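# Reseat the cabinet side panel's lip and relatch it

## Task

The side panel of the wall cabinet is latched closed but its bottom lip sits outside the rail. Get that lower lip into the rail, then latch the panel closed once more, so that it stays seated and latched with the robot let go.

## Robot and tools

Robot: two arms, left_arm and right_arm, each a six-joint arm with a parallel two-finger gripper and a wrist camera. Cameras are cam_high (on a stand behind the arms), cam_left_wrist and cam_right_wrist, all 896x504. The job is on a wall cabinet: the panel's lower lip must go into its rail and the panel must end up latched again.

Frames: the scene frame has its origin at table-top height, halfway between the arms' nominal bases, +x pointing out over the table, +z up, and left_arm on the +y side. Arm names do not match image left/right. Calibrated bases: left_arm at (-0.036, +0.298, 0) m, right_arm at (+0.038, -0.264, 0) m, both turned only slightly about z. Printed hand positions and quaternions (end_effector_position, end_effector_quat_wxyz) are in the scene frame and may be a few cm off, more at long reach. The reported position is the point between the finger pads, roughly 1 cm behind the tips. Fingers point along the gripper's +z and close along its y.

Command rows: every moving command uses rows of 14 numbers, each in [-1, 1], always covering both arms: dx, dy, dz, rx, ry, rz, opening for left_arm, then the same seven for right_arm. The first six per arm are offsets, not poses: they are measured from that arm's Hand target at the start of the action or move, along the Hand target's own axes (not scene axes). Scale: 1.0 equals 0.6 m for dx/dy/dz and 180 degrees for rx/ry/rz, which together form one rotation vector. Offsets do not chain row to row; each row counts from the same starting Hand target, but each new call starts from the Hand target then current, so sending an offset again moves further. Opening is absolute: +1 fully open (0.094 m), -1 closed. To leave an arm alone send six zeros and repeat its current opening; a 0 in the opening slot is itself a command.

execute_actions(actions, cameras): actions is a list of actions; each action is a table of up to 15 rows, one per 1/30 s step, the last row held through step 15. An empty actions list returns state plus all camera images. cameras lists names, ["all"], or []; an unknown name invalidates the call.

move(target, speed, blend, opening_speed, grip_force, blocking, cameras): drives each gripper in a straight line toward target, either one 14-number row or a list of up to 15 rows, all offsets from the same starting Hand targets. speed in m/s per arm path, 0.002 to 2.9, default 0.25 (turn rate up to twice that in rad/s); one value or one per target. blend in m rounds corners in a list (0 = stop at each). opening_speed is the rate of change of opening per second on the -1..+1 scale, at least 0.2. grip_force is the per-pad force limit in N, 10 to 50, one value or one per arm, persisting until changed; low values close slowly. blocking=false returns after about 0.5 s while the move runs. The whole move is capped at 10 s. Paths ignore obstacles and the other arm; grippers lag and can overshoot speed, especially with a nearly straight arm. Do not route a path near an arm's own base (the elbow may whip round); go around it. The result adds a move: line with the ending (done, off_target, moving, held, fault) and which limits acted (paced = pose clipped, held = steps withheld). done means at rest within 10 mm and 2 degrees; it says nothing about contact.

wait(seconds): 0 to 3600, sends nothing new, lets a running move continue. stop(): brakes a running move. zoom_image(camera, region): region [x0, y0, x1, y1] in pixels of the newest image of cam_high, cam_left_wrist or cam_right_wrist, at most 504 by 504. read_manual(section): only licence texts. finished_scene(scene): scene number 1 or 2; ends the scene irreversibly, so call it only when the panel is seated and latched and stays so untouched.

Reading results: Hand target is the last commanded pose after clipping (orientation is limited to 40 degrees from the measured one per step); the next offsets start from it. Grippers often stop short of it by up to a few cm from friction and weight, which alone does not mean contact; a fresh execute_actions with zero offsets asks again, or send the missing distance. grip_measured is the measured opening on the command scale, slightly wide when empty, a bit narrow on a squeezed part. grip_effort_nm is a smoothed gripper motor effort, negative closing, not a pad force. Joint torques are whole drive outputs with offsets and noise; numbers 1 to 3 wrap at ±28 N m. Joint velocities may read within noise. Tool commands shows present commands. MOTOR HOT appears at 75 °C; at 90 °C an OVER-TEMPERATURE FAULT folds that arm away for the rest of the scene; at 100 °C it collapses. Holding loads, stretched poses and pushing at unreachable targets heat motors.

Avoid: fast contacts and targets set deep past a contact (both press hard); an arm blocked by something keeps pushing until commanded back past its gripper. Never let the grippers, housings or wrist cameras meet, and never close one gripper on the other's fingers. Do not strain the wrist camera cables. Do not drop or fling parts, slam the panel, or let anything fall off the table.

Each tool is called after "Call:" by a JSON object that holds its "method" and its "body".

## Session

Call:
{"method": "execute_actions", "body": {"actions": []}}

Scene clock: 0.00 s.
left_arm: end_effector_position=(+0.2497, +0.2660, +0.2782) grip_measured=+1.000 grip_effort_nm=n/a end_effector_quat_wxyz=(+0.480, -0.134, +0.867, -0.012) | right_arm: end_effector_position=(+0.4049, -0.1670, +0.2703) grip_measured=+1.000 grip_effort_nm=n/a end_effector_quat_wxyz=(+0.507, -0.067, +0.857, +0.061)
Joint positions: left_arm=[-0.399 0.886 1.025 -0.767 -0.411 -0.461 0.094] | right_arm=[0.282 1.14 1.026 -0.387 0.085 0.089 0.094]
Joint velocities: within noise
Joint torques (N m): no reading
Motor temperatures (°C): left_arm=[24 26 33 28 26 28 30] | right_arm=[26 29 31 26 27 24 27]
Heat: left arm: 33 °C; right arm: 31 °C.
Hand target: left_arm +0.2477, +0.2677, +0.2796; +0.481, -0.134, +0.866, -0.010 | right_arm +0.4034, -0.1676, +0.2724; +0.508, -0.067, +0.857, +0.061
Tool commands: left_gripper/opening=+1.0 right_gripper/opening=+1.0

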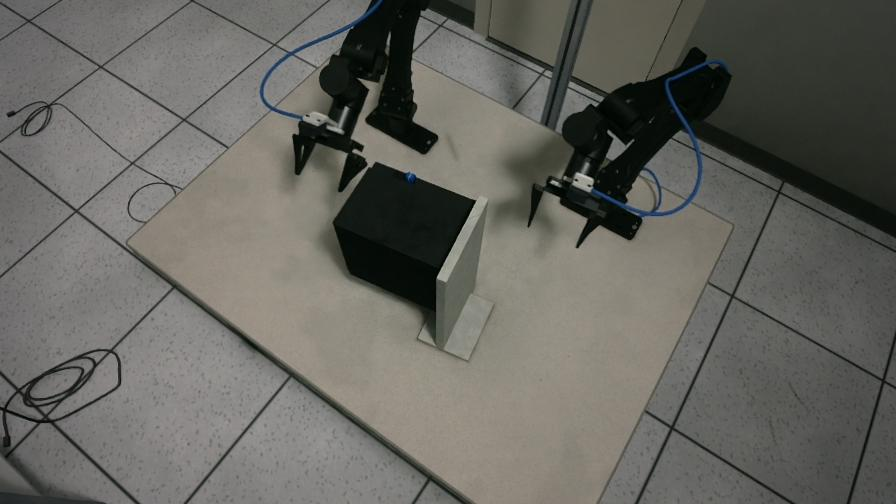

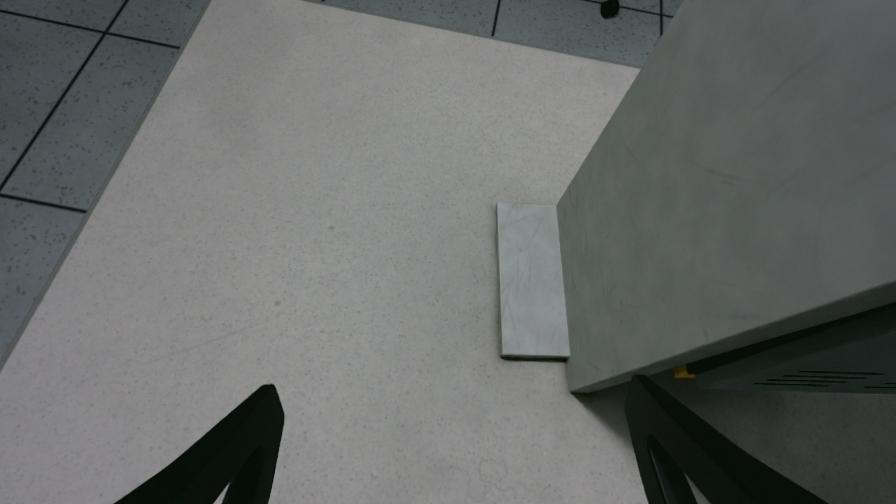

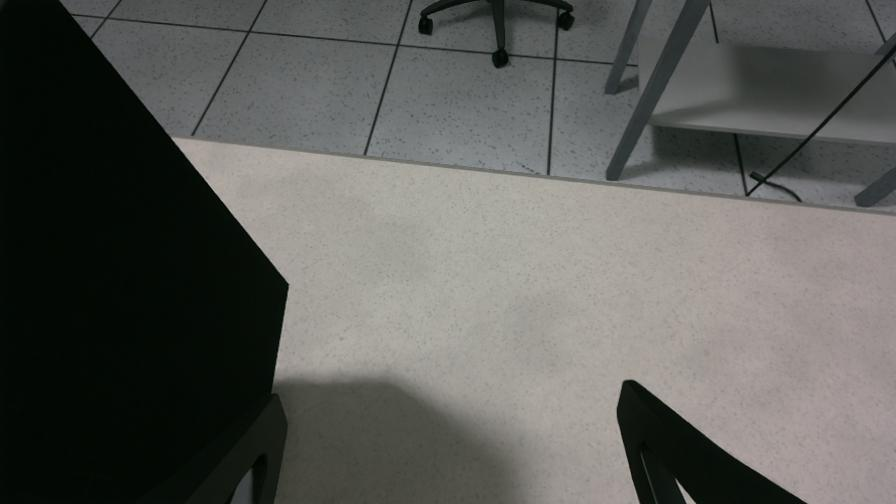

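Call:
{"method": "move", "body": {"target": [[0.145,-0.029,-0.155,-0.045,-0.05,0.175,-0.1,-0.111,-0.007,-0.314,0.005,0.03,0,-0.3],[0.205,-0.411,-0.082,-0.136,-0.151,0.524,-0.1,-0.137,0.303,-0.242,0.01,0.065,-0.007,-0.3]], "blend": 0.03, "speed": 0.2, "cameras": ["all"]}}

Scene clock: 42.47 s.
left_arm: end_effector_position=(+0.1961, -0.0004, +0.2376) grip_measured=-0.098 grip_effort_nm=-0.12 end_effector_quat_wxyz=(+0.452, +0.457, +0.552, +0.532) | right_arm: end_effector_position=(+0.2850, -0.0083, +0.4189) grip_measured=-0.297 grip_effort_nm=-0.15 end_effector_quat_wxyz=(+0.440, -0.086, +0.891, +0.065)
Joint positions: left_arm=[-1.441 1.961 1.488 -1.569 -1.542 -0.484 0.042] | right_arm=[1.101 1.671 2.347 -1.542 0.655 0.671 0.033]
Joint torques (N m): left_arm=[0.65 -9.48 6.99 -0.37 -0.71 -0.08] | right_arm=[0.38 -4.75 5.94 1.33 0.59 0.09]
Motor temperatures (°C): left_arm=[24 26 35 30 27 28 30] | right_arm=[26 29 34 31 27 24 27]
Heat: left arm: 35 °C; right arm: 34 °C.
Hand target: left_arm +0.2000, -0.0053, +0.2401; +0.467, +0.447, +0.549, +0.530 | right_arm +0.2854, -0.0095, +0.4205; +0.419, -0.074, +0.904, +0.035
Off the commanded pose: left_arm 0.007 m, 2 deg | right_arm 0.002 m, 5 deg.
joint sent to its limit (left arm) — joint 5 (wrist yaw), lower limit. The joint targets still meet the commanded pose.
joint sent to its limit (right arm) — joint 4 (wrist pitch), lower limit. The joint targets are off in orientation, not in position.
move: off_target (right_arm)

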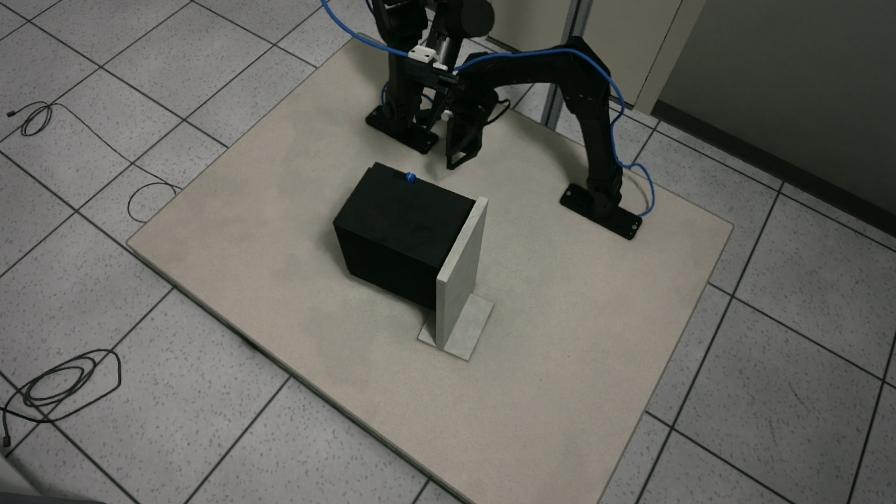

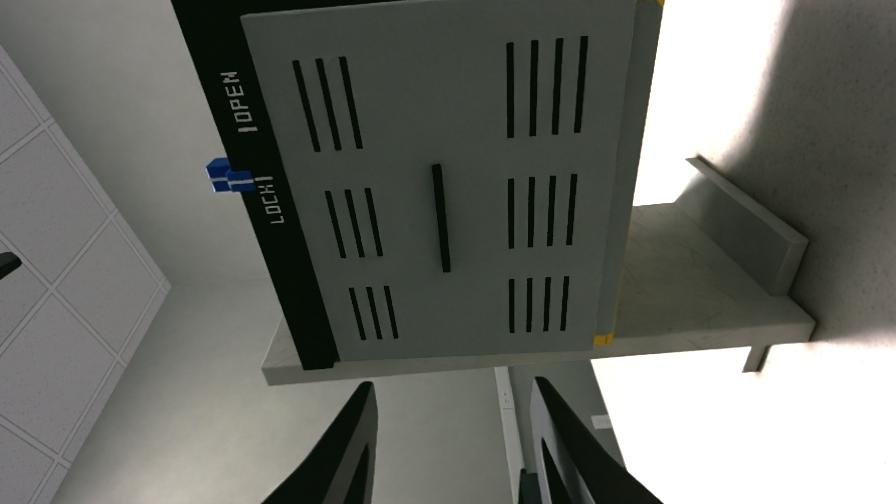

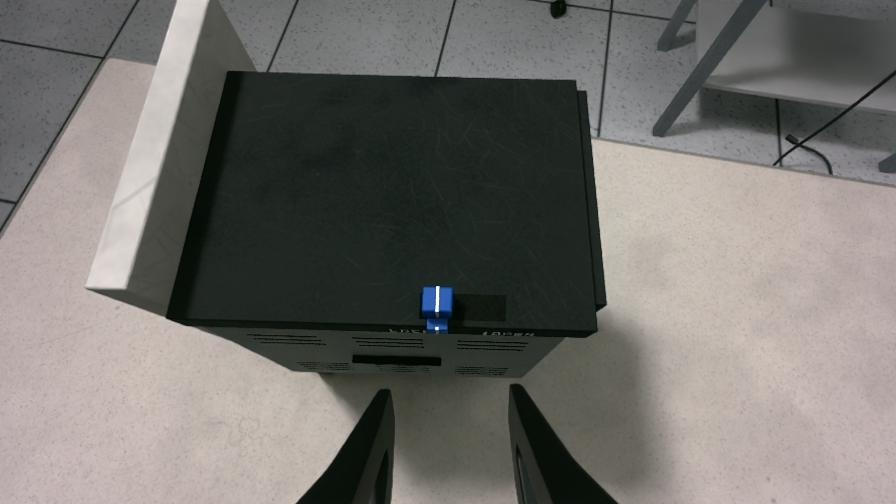

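Call:
{"method": "move", "body": {"target": [-0.0075,0.010,0.151,0,0,0,-0.3,0.034,0.017,0.0875,0,0,0,-0.3], "speed": 0.12, "cameras": ["cam_left_wrist","cam_right_wrist"]}}

Scene clock: 83.60 s.
left_arm: end_effector_position=(+0.2895, +0.0000, +0.2335) grip_measured=-0.298 grip_effort_nm=-0.13 end_effector_quat_wxyz=(+0.384, +0.393, +0.599, +0.582) | right_arm: end_effector_position=(+0.3075, +0.0079, +0.3765) grip_measured=-0.297 grip_effort_nm=-0.15 end_effector_quat_wxyz=(+0.421, -0.079, +0.903, +0.046)
Joint positions: left_arm=[-1.196 2.103 1.714 -1.197 -1.544 -0.017 0.033] | right_arm=[1.053 1.671 2.153 -1.395 0.626 0.671 0.033]
Joint torques (N m): left_arm=[0.43 -15.46 5.22 0.13 -0.77 -0.04] | right_arm=[-0.54 -6.6 3.59 1.4 0.48 0.1]
Heat: left arm: 34 °C; right arm: 33 °C.
Hand target: left_arm +0.2900, +0.0053, +0.2462; +0.467, +0.447, +0.549, +0.530 | right_arm +0.3102, +0.0051, +0.3710; +0.419, -0.074, +0.904, +0.035
Off the commanded pose: left_arm 0.014 m, 14 deg | right_arm 0.007 m, 1 deg.
joint sent to its limit (left arm) — joint 5 (wrist yaw), lower limit. The joint targets are off in orientation, not in position.
move: off_target (left_arm)

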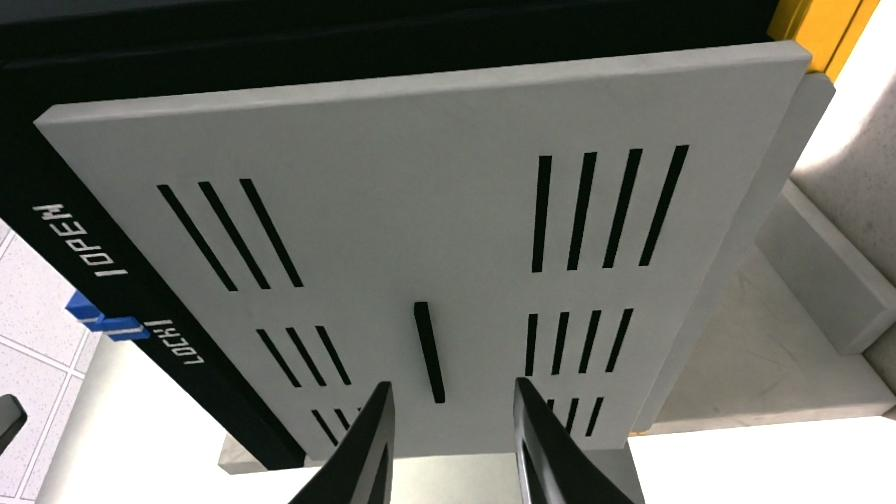

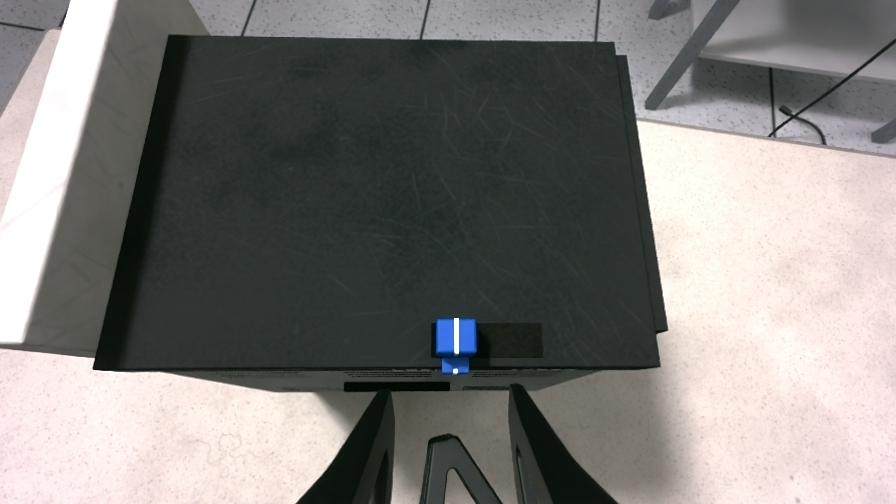

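Call:
{"method": "move", "body": {"target": [[0,0,-0.13,0,-0.2,0,-0.3,0,0,0,0,0,0,-0.3],[0,0,0,0,0,0,-0.3,0,0,0,0,0,0,-0.3]], "speed": 0.15, "cameras": ["cam_left_wrist"]}}

Scene clock: 123.20 s.
left_arm: end_effector_position=(+0.2861, +0.0057, +0.2473) grip_measured=-0.298 grip_effort_nm=-0.12 end_effector_quat_wxyz=(+0.472, +0.452, +0.542, +0.528) | right_arm: end_effector_position=(+0.3065, +0.0090, +0.3756) grip_measured=-0.297 grip_effort_nm=-0.14 end_effector_quat_wxyz=(+0.417, -0.079, +0.904, +0.050)
Joint positions: left_arm=[-1.181 1.74 0.945 0.807 -1.297 1.548 0.033] | right_arm=[1.053 1.671 2.153 -1.396 0.616 0.676 0.033]
Joint torques (N m): left_arm=[0.65 -7.8 8.51 0.95 -0.12 -0.21] | right_arm=[-0.69 -6.37 3.44 1.48 0.64 0]
Motor temperatures (°C): left_arm=[24 33 34 29 27 28 30] | right_arm=[26 30 32 31 27 24 27]
Heat: left arm: 34 °C; right arm: 32 °C.
Hand target: left_arm +0.2901, +0.0053, +0.2462; +0.467, +0.447, +0.549, +0.530 | right_arm +0.3102, +0.0051, +0.3711; +0.419, -0.074, +0.904, +0.035
Off the commanded pose: left_arm 0.004 m, 1 deg | right_arm 0.007 m, 2 deg.
move: done

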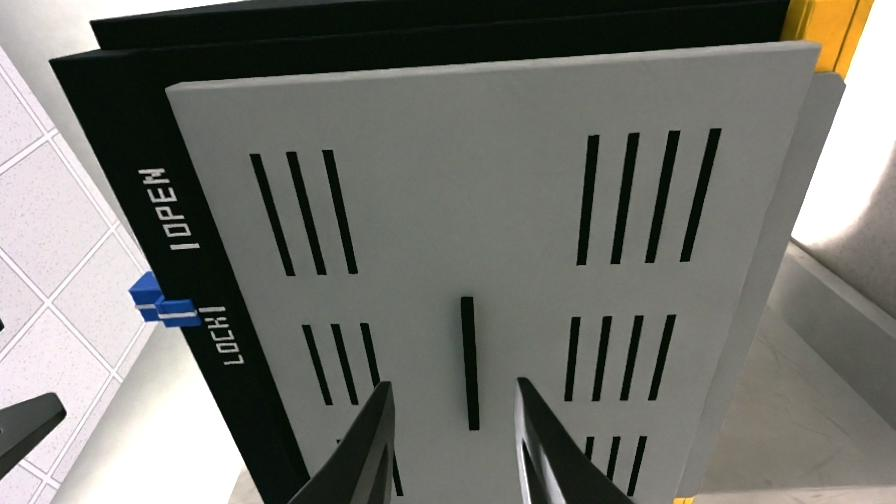

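Call:
{"method": "move", "body": {"target": [[0.005,-0.008,0.05,0,0,0,-0.3,0,-0.003,0.053,0,0,0,-0.3],[0.005,-0.008,0.058,0,0,0,-0.3,0,-0.003,0.054,0,0,0,-0.3]], "speed": 0.05, "cameras": ["cam_left_wrist","cam_right_wrist"]}}

Scene clock: 142.03 s.
left_arm: end_effector_position=(+0.3158, +0.0161, +0.2418) grip_measured=-0.298 grip_effort_nm=-0.12 end_effector_quat_wxyz=(+0.465, +0.451, +0.545, +0.533) | right_arm: end_effector_position=(+0.3344, +0.0139, +0.3500) grip_measured=-0.297 grip_effort_nm=-0.14 end_effector_quat_wxyz=(+0.417, -0.078, +0.905, +0.041)
Joint positions: left_arm=[-1.095 1.772 0.966 0.806 -1.226 1.544 0.033] | right_arm=[0.985 1.671 2.023 -1.246 0.586 0.614 0.033]
Joint torques (N m): left_arm=[1.28 -7.77 8.91 1.06 0.13 -0.19] | right_arm=[-0.57 -8.58 3.85 1.51 0.45 -0.07]
Heat: left arm: 35 °C; right arm: 32 °C.
Hand target: left_arm +0.3239, +0.0138, +0.2413; +0.467, +0.447, +0.549, +0.530 | right_arm +0.3349, +0.0073, +0.3501; +0.419, -0.074, +0.904, +0.035
Off the commanded pose: left_arm 0.008 m, 1 deg | right_arm 0.006 m, 1 deg.
move: done

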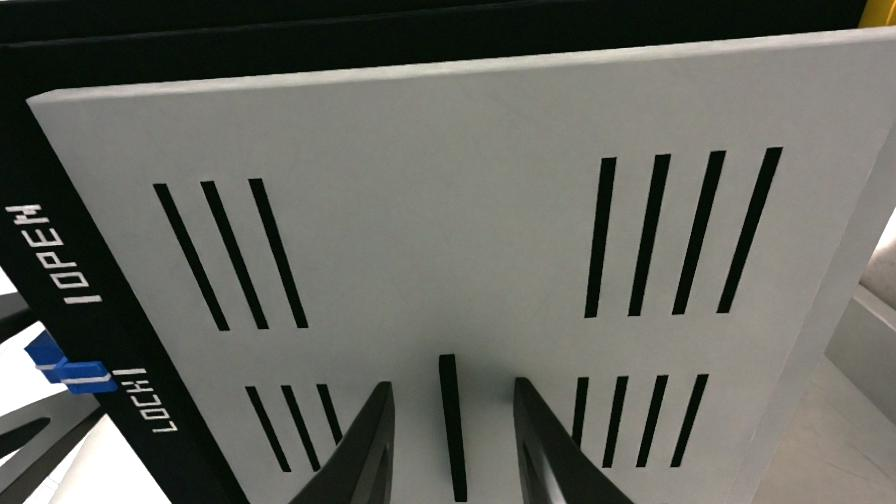

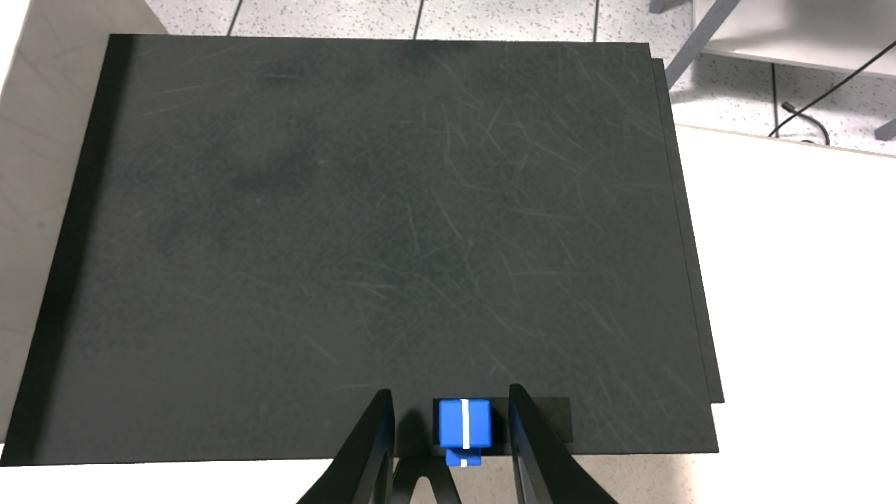

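Call:
{"method": "move", "body": {"target": [[0.002,0,0.012,0,0,0,-0.3,0,-0.007,0,0,0,0,-0.3],[0.002,0,0.012,0,0,0,-1,0,-0.007,0,0,0,0,-0.9],[0.002,0,0.012,0,0,0,-1,0,-0.082,0,0,0,0,-0.9]], "speed": 0.05, "opening_speed": 1, "cameras": ["cam_left_wrist","cam_right_wrist"]}}

Scene clock: 154.70 s.
left_arm: end_effector_position=(+0.3175, +0.0126, +0.2426) grip_measured=-0.946 grip_effort_nm=-1.06 end_effector_quat_wxyz=(+0.474, +0.447, +0.548, +0.526) | right_arm: end_effector_position=(+0.3428, -0.0159, +0.3477) grip_measured=-0.714 grip_effort_nm=-1.03 end_effector_quat_wxyz=(+0.415, -0.082, +0.904, +0.064)
Joint positions: left_arm=[-1.094 1.779 0.976 0.806 -1.216 1.524 0.003] | right_arm=[0.88 1.543 1.86 -1.135 0.478 0.52 0.013]
Joint torques (N m): left_arm=[2.74 -8.17 8.47 1.05 0.2 0] | right_arm=[-2.36 -9.55 4.29 1.22 0.64 -0.24]
Heat: left arm: 35 °C; right arm: 32 °C.
Hand target: left_arm +0.3308, +0.0162, +0.2412; +0.467, +0.447, +0.549, +0.530 | right_arm +0.3430, -0.0413, +0.3501; +0.419, -0.074, +0.904, +0.035
Off the commanded pose: left_arm 0.014 m, 1 deg | right_arm 0.025 m, 3 deg.
move: off_target (left_arm, right_arm); target 2's new opening was sent with left_arm's hand 0.015 m and 1 deg from that target

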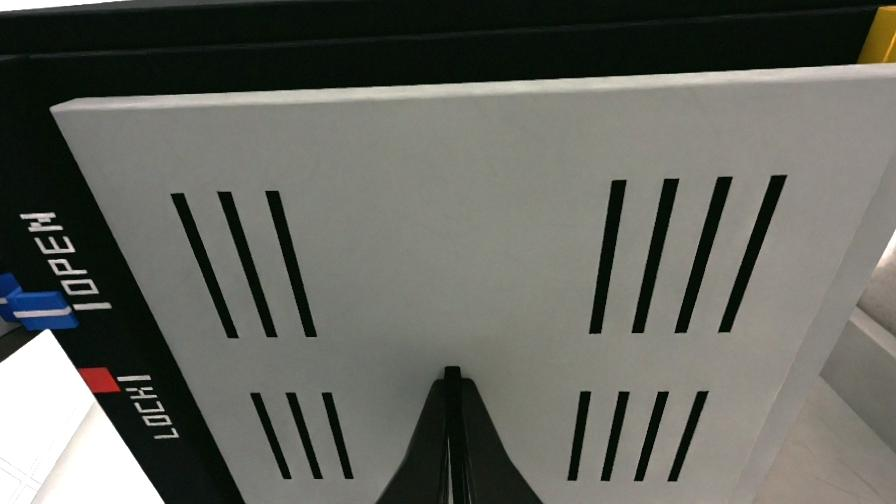

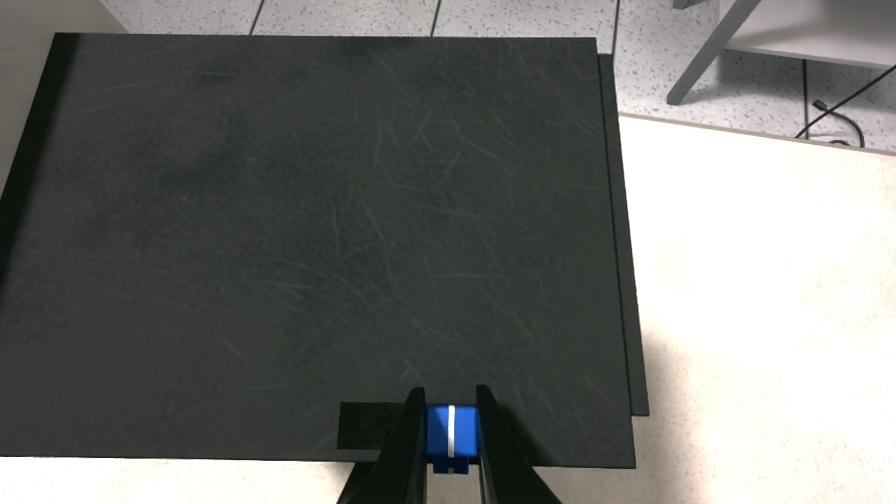

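Call:
{"method": "move", "body": {"target": [[0,0,-0.02,0,0,0,-1,0,0.035,0,0,0,0,-0.9],[0,0,-0.02,0,0,0,-1,0,0.035,0,0,0,0,-0.3],[0,0,-0.02,0,0,0,-1,-0.07,0.035,-0.15,0,0,0,-0.3]], "speed": 0.12, "cameras": ["cam_right_wrist"]}}

Scene clock: 187.37 s.
left_arm: end_effector_position=(+0.3172, +0.0124, +0.2403) grip_measured=-0.947 grip_effort_nm=-1.06 end_effector_quat_wxyz=(+0.468, +0.452, +0.546, +0.528) | right_arm: end_effector_position=(+0.2996, -0.0245, +0.4383) grip_measured=-0.303 grip_effort_nm=0.16 end_effector_quat_wxyz=(+0.453, -0.085, +0.884, +0.071)
Joint positions: left_arm=[-1.095 1.779 0.976 0.789 -1.216 1.524 0.003] | right_arm=[1.022 1.677 2.431 -1.541 0.613 0.582 0.033]
Joint torques (N m): left_arm=[0.44 -9.24 7.08 1.23 -0.09 -0.01] | right_arm=[0.49 -5.29 5.26 1.42 0.55 -0.04]
Heat: left arm: 35 °C; right arm: 32 °C.
Hand target: left_arm +0.3190, +0.0142, +0.2412; +0.467, +0.447, +0.549, +0.530 | right_arm +0.2985, -0.0274, +0.4403; +0.419, -0.074, +0.904, +0.035
Off the commanded pose: left_arm 0.003 m, 1 deg | right_arm 0.004 m, 6 deg.
joint sent to its limit (right arm) — joint 4 (wrist pitch), lower limit. The joint targets are off in orientation, not in position.
move: off_target (right_arm)

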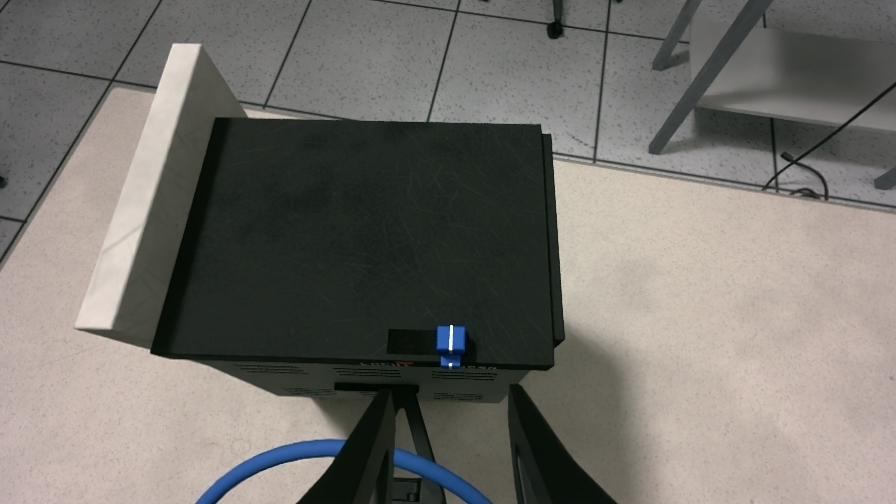

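Call:
{"method": "move", "body": {"target": [[-0.006,0.006,-0.08,0,0,0,-1,-0.06,0,-0.06,0,0,0,-0.3],[0.002,0.061,-0.0795,-0.03,0,-0.01,-1,-0.06,0,-0.06,0,0,0,-0.3],[-0.0025,0.049,-0.029,-0.074,0,-0.01,-1,-0.06,0,-0.06,0,0,0,-0.3],[-0.0025,0.031,-0.029,-0.074,0,-0.01,-1,-0.06,0,-0.06,0,0,0,-0.3]], "speed": 0.06, "cameras": ["cam_left_wrist","cam_right_wrist"]}}

Scene clock: 207.63 s.
left_arm: end_effector_position=(+0.3018, +0.0105, +0.2465) grip_measured=-0.947 grip_effort_nm=-1.06 end_effector_quat_wxyz=(+0.476, +0.428, +0.497, +0.585) | right_arm: end_effector_position=(+0.2942, -0.0289, +0.4925) grip_measured=-0.303 grip_effort_nm=0.16 end_effector_quat_wxyz=(+0.515, -0.090, +0.846, +0.104)
Joint positions: left_arm=[-1.135 1.931 0.921 1.468 -1.25 2.035 0.003] | right_arm=[1.05 1.718 2.659 -1.543 0.66 0.493 0.033]
Joint torques (N m): left_arm=[0.59 -9.84 5.44 1.88 0.65 -0.11] | right_arm=[0.57 -4.26 4.29 1.61 0.5 -0.01]
Heat: left arm: 35 °C; right arm: 32 °C.
Hand target: left_arm +0.3020, +0.0107, +0.2599; +0.524, +0.381, +0.491, +0.582 | right_arm +0.2944, -0.0282, +0.4911; +0.419, -0.074, +0.904, +0.035
Off the commanded pose: left_arm 0.013 m, 8 deg | right_arm 0.002 m, 15 deg.
joint sent to its limit (left arm) — joint 4 (wrist pitch), upper limit. The joint targets are off in orientation, not in position.
joint sent to its limit (right arm) — joint 4 (wrist pitch), lower limit. The joint targets are off in orientation, not in position.
move: off_target (left_arm, right_arm)

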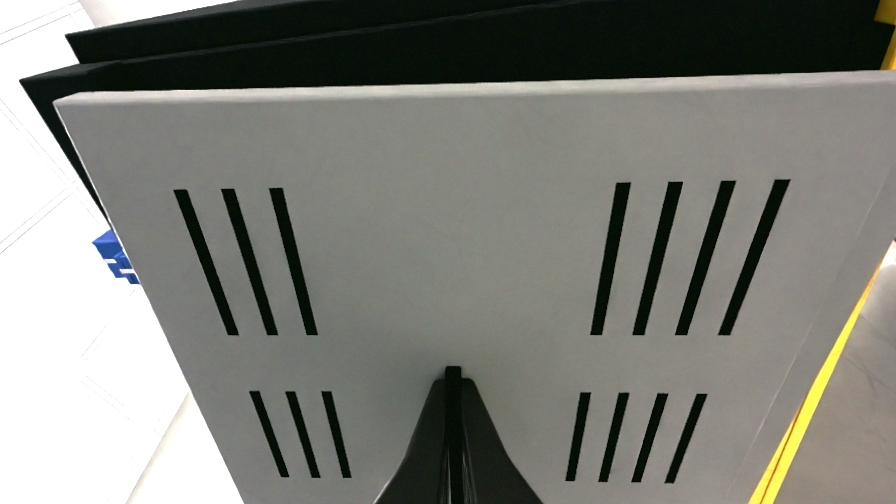

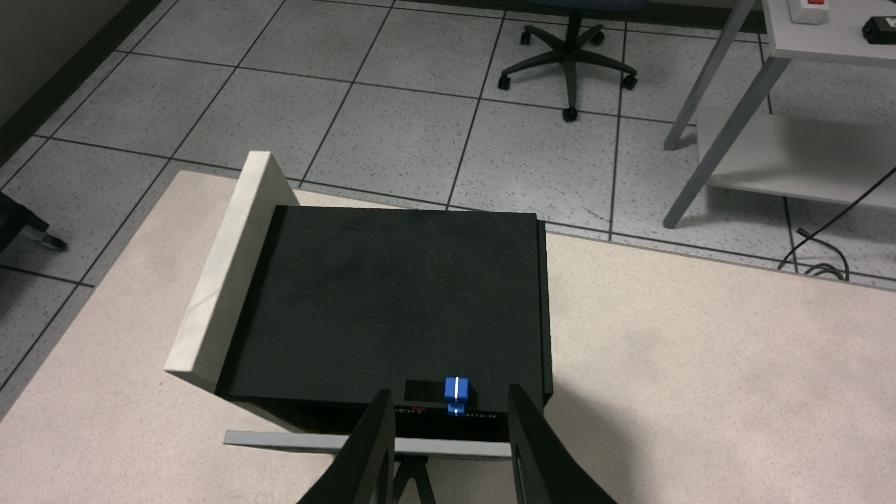

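Call:
{"method": "move", "body": {"target": [[0,0.029,0.007,0,0,0,-1,0,0,0,0,0,0,-0.3],[-0.001,0.026,0.019,0,0,0,-1,0,0,0,0,0,0,-0.3]], "speed": 0.05, "cameras": ["cam_left_wrist"]}}

Scene clock: 217.70 s.
left_arm: end_effector_position=(+0.3060, +0.0111, +0.2483) grip_measured=-0.947 grip_effort_nm=-1.06 end_effector_quat_wxyz=(+0.477, +0.430, +0.490, +0.589) | right_arm: end_effector_position=(+0.2942, -0.0289, +0.4925) grip_measured=-0.303 grip_effort_nm=0.16 end_effector_quat_wxyz=(+0.515, -0.090, +0.846, +0.104)
Joint positions: left_arm=[-1.121 1.931 0.921 1.468 -1.225 2.045 0.003] | right_arm=[1.05 1.718 2.659 -1.543 0.66 0.493 0.033]
Joint torques (N m): left_arm=[1.2 -11.71 8.27 1.79 0.65 0.07] | right_arm=[0.77 -4.07 4.23 1.58 0.47 -0.06]
Heat: left arm: 34 °C; right arm: 32 °C.
Hand target: left_arm +0.3093, +0.0125, +0.2777; +0.524, +0.381, +0.491, +0.582 | right_arm +0.2944, -0.0282, +0.4911; +0.419, -0.074, +0.904, +0.035
Off the commanded pose: left_arm 0.030 m, 8 deg | right_arm 0.002 m, 15 deg.
joint sent to its limit (left arm) — joint 6 (wrist roll), upper limit. The joint targets still meet the commanded pose.
joint sent to its limit (right arm) — joint 4 (wrist pitch), lower limit. The joint targets are off in orientation, not in position.
move: off_target (left_arm)

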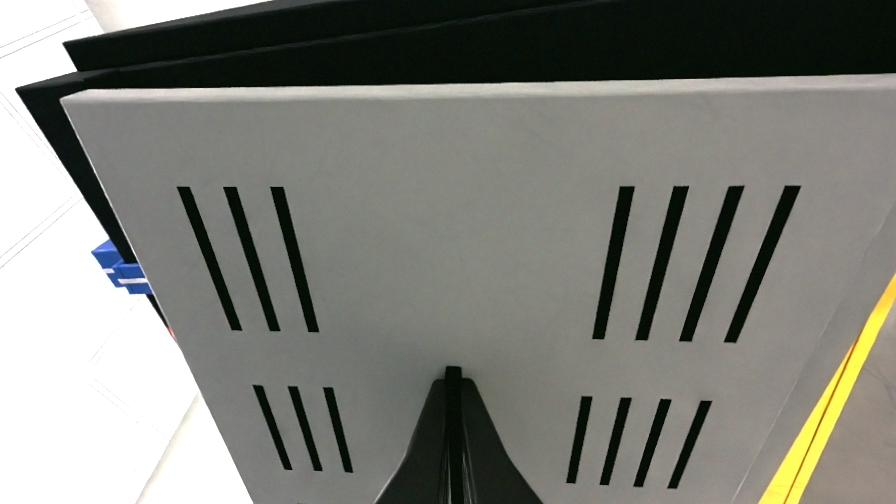

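Call:
{"method": "move", "body": {"target": [[0,0,-0.07,0,0,0,-1,0,0,0,0,0,0,-0.3],[0,0.0,-0.07,0.035,0,0,-1,0,0,0,0,0,0,-0.3]], "speed": 0.06, "cameras": ["cam_left_wrist","cam_right_wrist"]}}

Scene clock: 227.30 s.
left_arm: end_effector_position=(+0.2725, +0.0092, +0.2394) grip_measured=-0.947 grip_effort_nm=-1.06 end_effector_quat_wxyz=(+0.461, +0.437, +0.514, +0.577) | right_arm: end_effector_position=(+0.2942, -0.0289, +0.4925) grip_measured=-0.303 grip_effort_nm=0.16 end_effector_quat_wxyz=(+0.515, -0.090, +0.846, +0.104)
Joint positions: left_arm=[-1.216 1.894 0.884 1.448 -1.358 2.029 0.003] | right_arm=[1.05 1.718 2.659 -1.543 0.66 0.493 0.033]
Joint torques (N m): left_arm=[-0.69 -13.93 7.87 1.09 0.48 -0.1] | right_arm=[0.5 -4.21 4.27 1.64 0.51 -0.04]
Motor temperatures (°C): left_arm=[24 31 34 34 27 28 32] | right_arm=[26 31 33 31 27 24 27]
Heat: left arm: 34 °C; right arm: 33 °C.
Hand target: left_arm +0.2690, +0.0053, +0.2680; +0.502, +0.409, +0.522, +0.555 | right_arm +0.2944, -0.0282, +0.4911; +0.419, -0.074, +0.904, +0.035
Off the commanded pose: left_arm 0.029 m, 6 deg | right_arm 0.002 m, 15 deg.
joint sent to its limit (right arm) — joint 4 (wrist pitch), lower limit. The joint targets are off in orientation, not in position.
move: off_target (left_arm)

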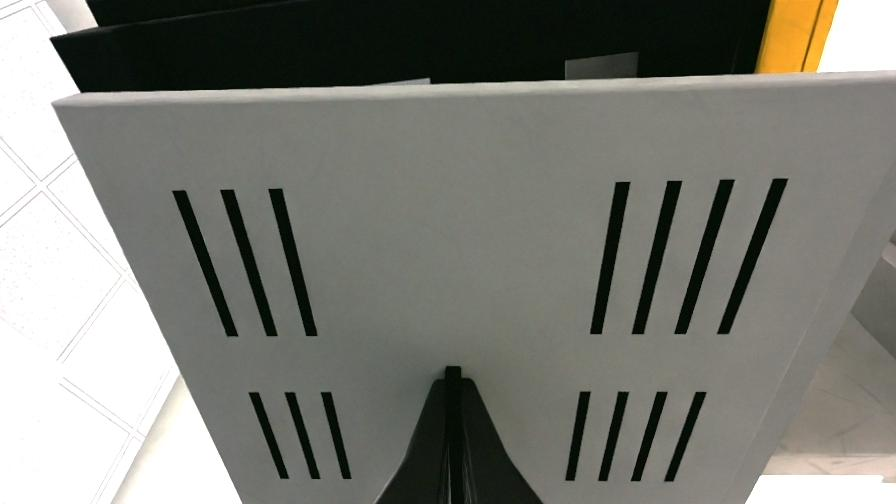

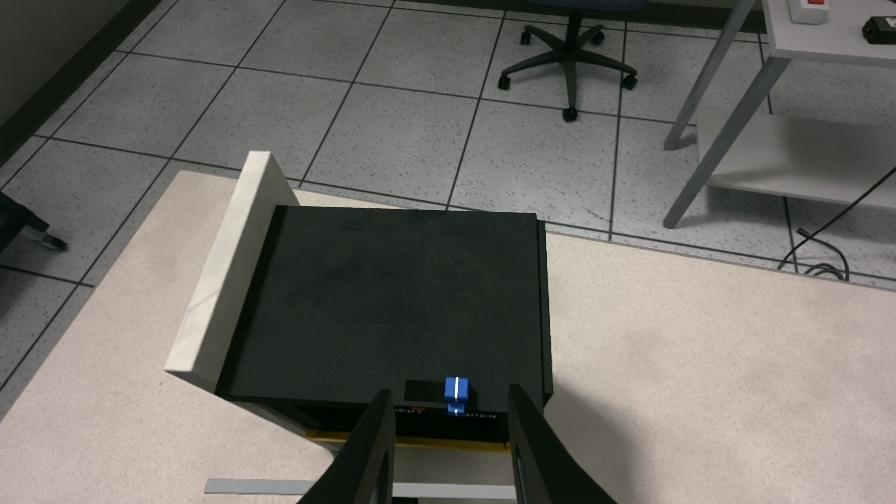

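Call:
{"method": "move", "body": {"target": [0,0.035,0,0,0,0,-1,0,0,0,0,0,0,-0.3], "speed": 0.06, "cameras": []}}

Scene clock: 234.33 s.
left_arm: end_effector_position=(+0.2689, +0.0102, +0.2610) grip_measured=-0.947 grip_effort_nm=-1.06 end_effector_quat_wxyz=(+0.467, +0.431, +0.519, +0.572) | right_arm: end_effector_position=(+0.2942, -0.0289, +0.4925) grip_measured=-0.303 grip_effort_nm=0.15 end_effector_quat_wxyz=(+0.515, -0.090, +0.846, +0.104)
Joint positions: left_arm=[-1.225 1.833 0.905 1.388 -1.366 2.032 0.003] | right_arm=[1.05 1.718 2.659 -1.543 0.66 0.493 0.033]
Joint torques (N m): left_arm=[-0.55 -13.12 8.64 1 0.53 0.03] | right_arm=[0.59 -4.05 4.29 1.63 0.45 -0.09]
Heat: left arm: 35 °C; right arm: 33 °C.
Hand target: left_arm +0.2663, +0.0062, +0.2889; +0.503, +0.409, +0.522, +0.554 | right_arm +0.2944, -0.0282, +0.4911; +0.419, -0.074, +0.904, +0.035
Off the commanded pose: left_arm 0.028 m, 5 deg | right_arm 0.002 m, 15 deg.
joint sent to its limit (right arm) — joint 4 (wrist pitch), lower limit. The joint targets are off in orientation, not in position.
move: off_target (left_arm)

Call:
{"method": "move", "body": {"target": [-0.008,-0.007,0.055,-0.02,0,0,-1,0,0,0,0,0,0,-0.3], "speed": 0.05, "cameras": ["cam_left_wrist"]}}

Scene clock: 247.00 s.
left_arm: end_effector_position=(+0.2962, +0.0136, +0.2696) grip_measured=-0.947 grip_effort_nm=-1.06 end_effector_quat_wxyz=(+0.477, +0.418, +0.509, +0.582) | right_arm: end_effector_position=(+0.2942, -0.0289, +0.4925) grip_measured=-0.303 grip_effort_nm=0.16 end_effector_quat_wxyz=(+0.515, -0.090, +0.846, +0.104)
Joint positions: left_arm=[-1.148 1.865 0.946 1.403 -1.28 2.038 0.003] | right_arm=[1.05 1.718 2.659 -1.543 0.66 0.493 0.033]
Joint torques (N m): left_arm=[0.55 -9.5 9.07 1.4 0.72 0.05] | right_arm=[0.47 -4.01 4.16 1.62 0.52 -0.09]
Heat: left arm: 35 °C; right arm: 33 °C.
Hand target: left_arm +0.2999, +0.0070, +0.2890; +0.515, +0.393, +0.505, +0.571 | right_arm +0.2944, -0.0282, +0.4911; +0.419, -0.074, +0.904, +0.035
Off the commanded pose: left_arm 0.021 m, 5 deg | right_arm 0.002 m, 15 deg.
joint sent to its limit (right arm) — joint 4 (wrist pitch), lower limit. The joint targets are off in orientation, not in position.
move: off_target (left_arm)

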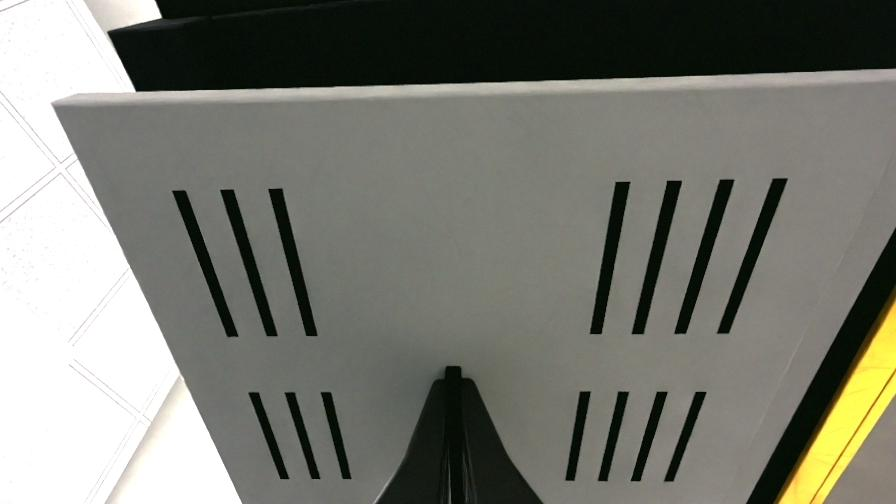

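Call:
{"method": "move", "body": {"target": [[-0.011,-0.018,0.006,0,0,0,-1,0,0,0,0,0,0,-0.3],[-0.011,-0.021,0.0173,0,0,0,-1,0,0,0,0,0,0,-0.3]], "speed": 0.04, "cameras": ["cam_left_wrist"]}}

Scene clock: 259.17 s.
left_arm: end_effector_position=(+0.3040, +0.0062, +0.2602) grip_measured=-0.947 grip_effort_nm=-1.06 end_effector_quat_wxyz=(+0.480, +0.419, +0.506, +0.581) | right_arm: end_effector_position=(+0.2942, -0.0289, +0.4925) grip_measured=-0.303 grip_effort_nm=0.16 end_effector_quat_wxyz=(+0.515, -0.090, +0.846, +0.104)
Joint positions: left_arm=[-1.137 1.915 0.971 1.412 -1.264 2.021 0.003] | right_arm=[1.05 1.718 2.659 -1.543 0.66 0.493 0.033]
Joint torques (N m): left_arm=[1.74 -9.83 9.5 1.25 0.72 -0.08] | right_arm=[0.5 -3.95 4.25 1.59 0.48 -0.07]
Heat: left arm: 36 °C; right arm: 33 °C.
Hand target: left_arm +0.3135, +0.0017, +0.2791; +0.515, +0.393, +0.504, +0.571 | right_arm +0.2944, -0.0282, +0.4911; +0.419, -0.074, +0.904, +0.035
Off the commanded pose: left_arm 0.022 m, 5 deg | right_arm 0.002 m, 15 deg.
joint sent to its limit (right arm) — joint 4 (wrist pitch), lower limit. The joint targets are off in orientation, not in position.
move: off_target (left_arm)

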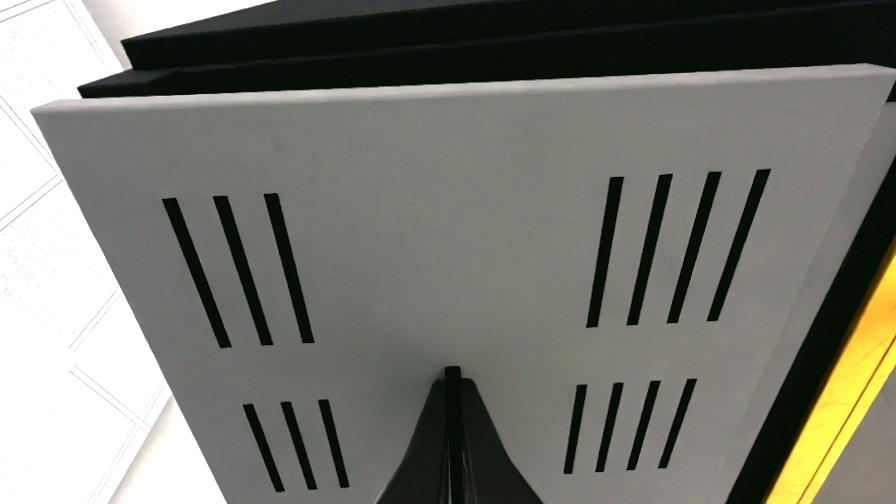

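Call:
{"method": "move", "body": {"target": [0.003,-0.026,-0.004,0,0,0,-1,0,0,0,0,0,0,-0.3], "speed": 0.04, "cameras": ["cam_left_wrist"]}}

Scene clock: 275.37 s.
left_arm: end_effector_position=(+0.3112, +0.0062, +0.2500) grip_measured=-0.947 grip_effort_nm=-1.06 end_effector_quat_wxyz=(+0.482, +0.417, +0.506, +0.582) | right_arm: end_effector_position=(+0.2942, -0.0289, +0.4925) grip_measured=-0.303 grip_effort_nm=0.16 end_effector_quat_wxyz=(+0.515, -0.090, +0.846, +0.104)
Joint positions: left_arm=[-1.119 1.952 0.971 1.436 -1.245 2.004 0.003] | right_arm=[1.05 1.718 2.659 -1.543 0.66 0.493 0.033]
Joint torques (N m): left_arm=[0.55 -9.94 7.49 1.47 0.59 -0.08] | right_arm=[0.55 -4.03 4.12 1.61 0.51 -0.03]
Heat: left arm: 36 °C; right arm: 33 °C.
Hand target: left_arm +0.3139, +0.0024, +0.2632; +0.515, +0.393, +0.505, +0.571 | right_arm +0.2944, -0.0282, +0.4911; +0.419, -0.074, +0.904, +0.035
Off the commanded pose: left_arm 0.014 m, 5 deg | right_arm 0.002 m, 15 deg.
joint sent to its limit (right arm) — joint 4 (wrist pitch), lower limit. The joint targets are off in orientation, not in position.
move: off_target (left_arm)

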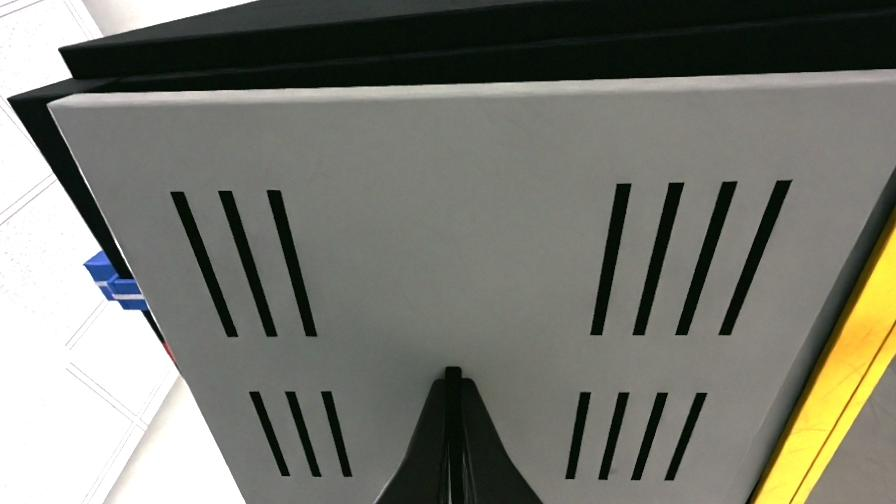

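Call:
{"method": "move", "body": {"target": [0,-0.024,-0.006,0,0,0,-1,0,0,0,0,0,0,-0.3], "speed": 0.04, "cameras": ["cam_left_wrist","cam_right_wrist"]}}

Scene clock: 281.90 s.
left_arm: end_effector_position=(+0.3115, +0.0057, +0.2460) grip_measured=-0.947 grip_effort_nm=-1.06 end_effector_quat_wxyz=(+0.486, +0.412, +0.509, +0.579) | right_arm: end_effector_position=(+0.2942, -0.0289, +0.4925) grip_measured=-0.303 grip_effort_nm=0.16 end_effector_quat_wxyz=(+0.515, -0.090, +0.846, +0.104)
Joint positions: left_arm=[-1.119 1.97 0.971 1.467 -1.246 2 0.003] | right_arm=[1.05 1.718 2.659 -1.543 0.66 0.493 0.033]
Joint torques (N m): left_arm=[0.29 -8.27 6.23 1.6 0.57 -0.09] | right_arm=[0.61 -3.93 4.23 1.63 0.53 -0.01]
Heat: left arm: 35 °C; right arm: 33 °C.
Hand target: left_arm +0.3131, +0.0013, +0.2485; +0.515, +0.393, +0.505, +0.571 | right_arm +0.2944, -0.0282, +0.4911; +0.419, -0.074, +0.904, +0.035
Off the commanded pose: left_arm 0.005 m, 4 deg | right_arm 0.002 m, 15 deg.
joint sent to its limit (right arm) — joint 4 (wrist pitch), lower limit. The joint targets are off in orientation, not in position.
move: off_target (left_arm)

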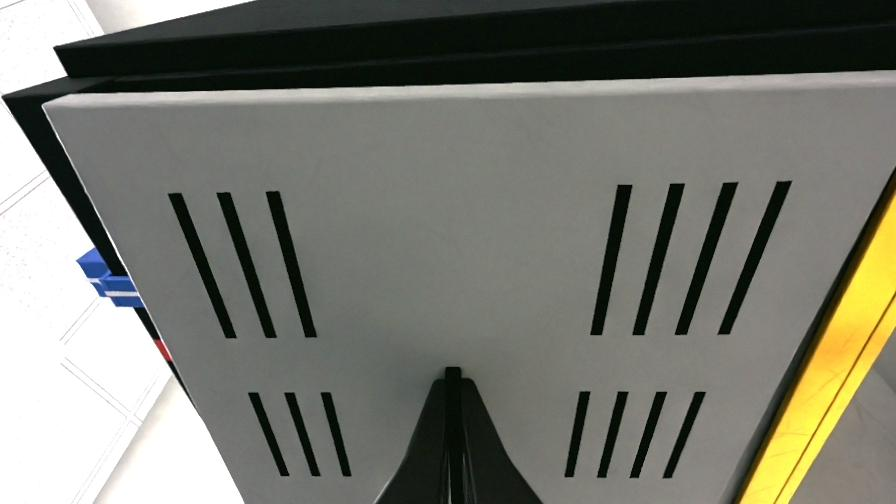

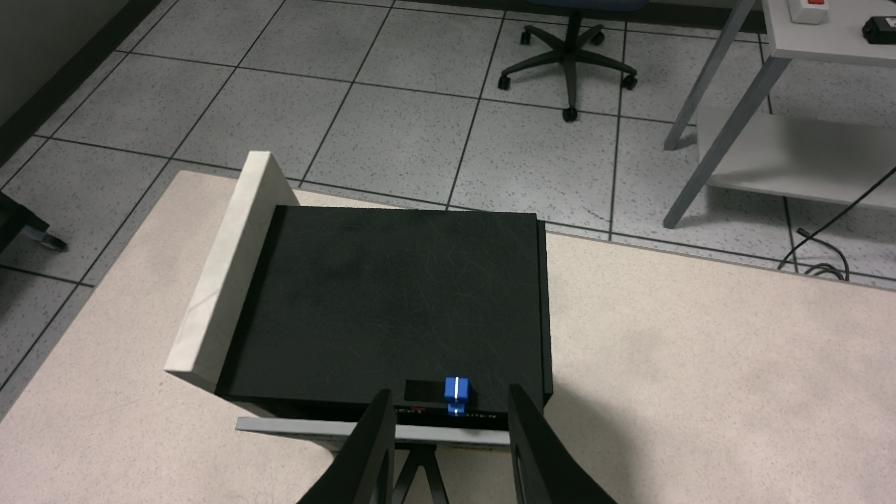

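Call:
{"method": "move", "body": {"target": [0.01,-0.01,-0.002,0.02,0,0,-1,0,0,0,0,0,0,-0.3], "speed": 0.04, "cameras": ["cam_left_wrist"]}}

Scene clock: 296.57 s.
left_arm: end_effector_position=(+0.3116, +0.0052, +0.2421) grip_measured=-0.947 grip_effort_nm=-1.06 end_effector_quat_wxyz=(+0.503, +0.403, +0.524, +0.557) | right_arm: end_effector_position=(+0.2942, -0.0289, +0.4925) grip_measured=-0.303 grip_effort_nm=0.16 end_effector_quat_wxyz=(+0.515, -0.090, +0.846, +0.104)
Joint positions: left_arm=[-1.119 1.95 0.96 1.393 -1.244 1.876 0.002] | right_arm=[1.05 1.718 2.659 -1.543 0.66 0.493 0.033]
Joint torques (N m): left_arm=[0.38 -11.97 4.53 0.64 0.32 -0.22] | right_arm=[0.57 -3.97 4.37 1.6 0.53 -0.03]
Heat: left arm: 35 °C; right arm: 33 °C.
Hand target: left_arm +0.3121, +0.0067, +0.2418; +0.503, +0.409, +0.522, +0.555 | right_arm +0.2944, -0.0282, +0.4911; +0.419, -0.074, +0.904, +0.035
Off the commanded pose: left_arm 0.002 m, 1 deg | right_arm 0.002 m, 15 deg.
joint sent to its limit (right arm) — joint 4 (wrist pitch), lower limit. The joint targets are off in orientation, not in position.
move: done

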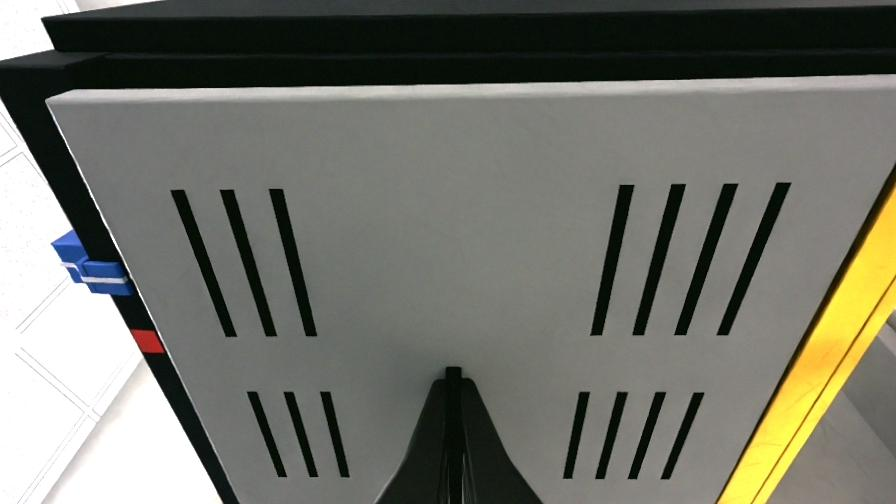

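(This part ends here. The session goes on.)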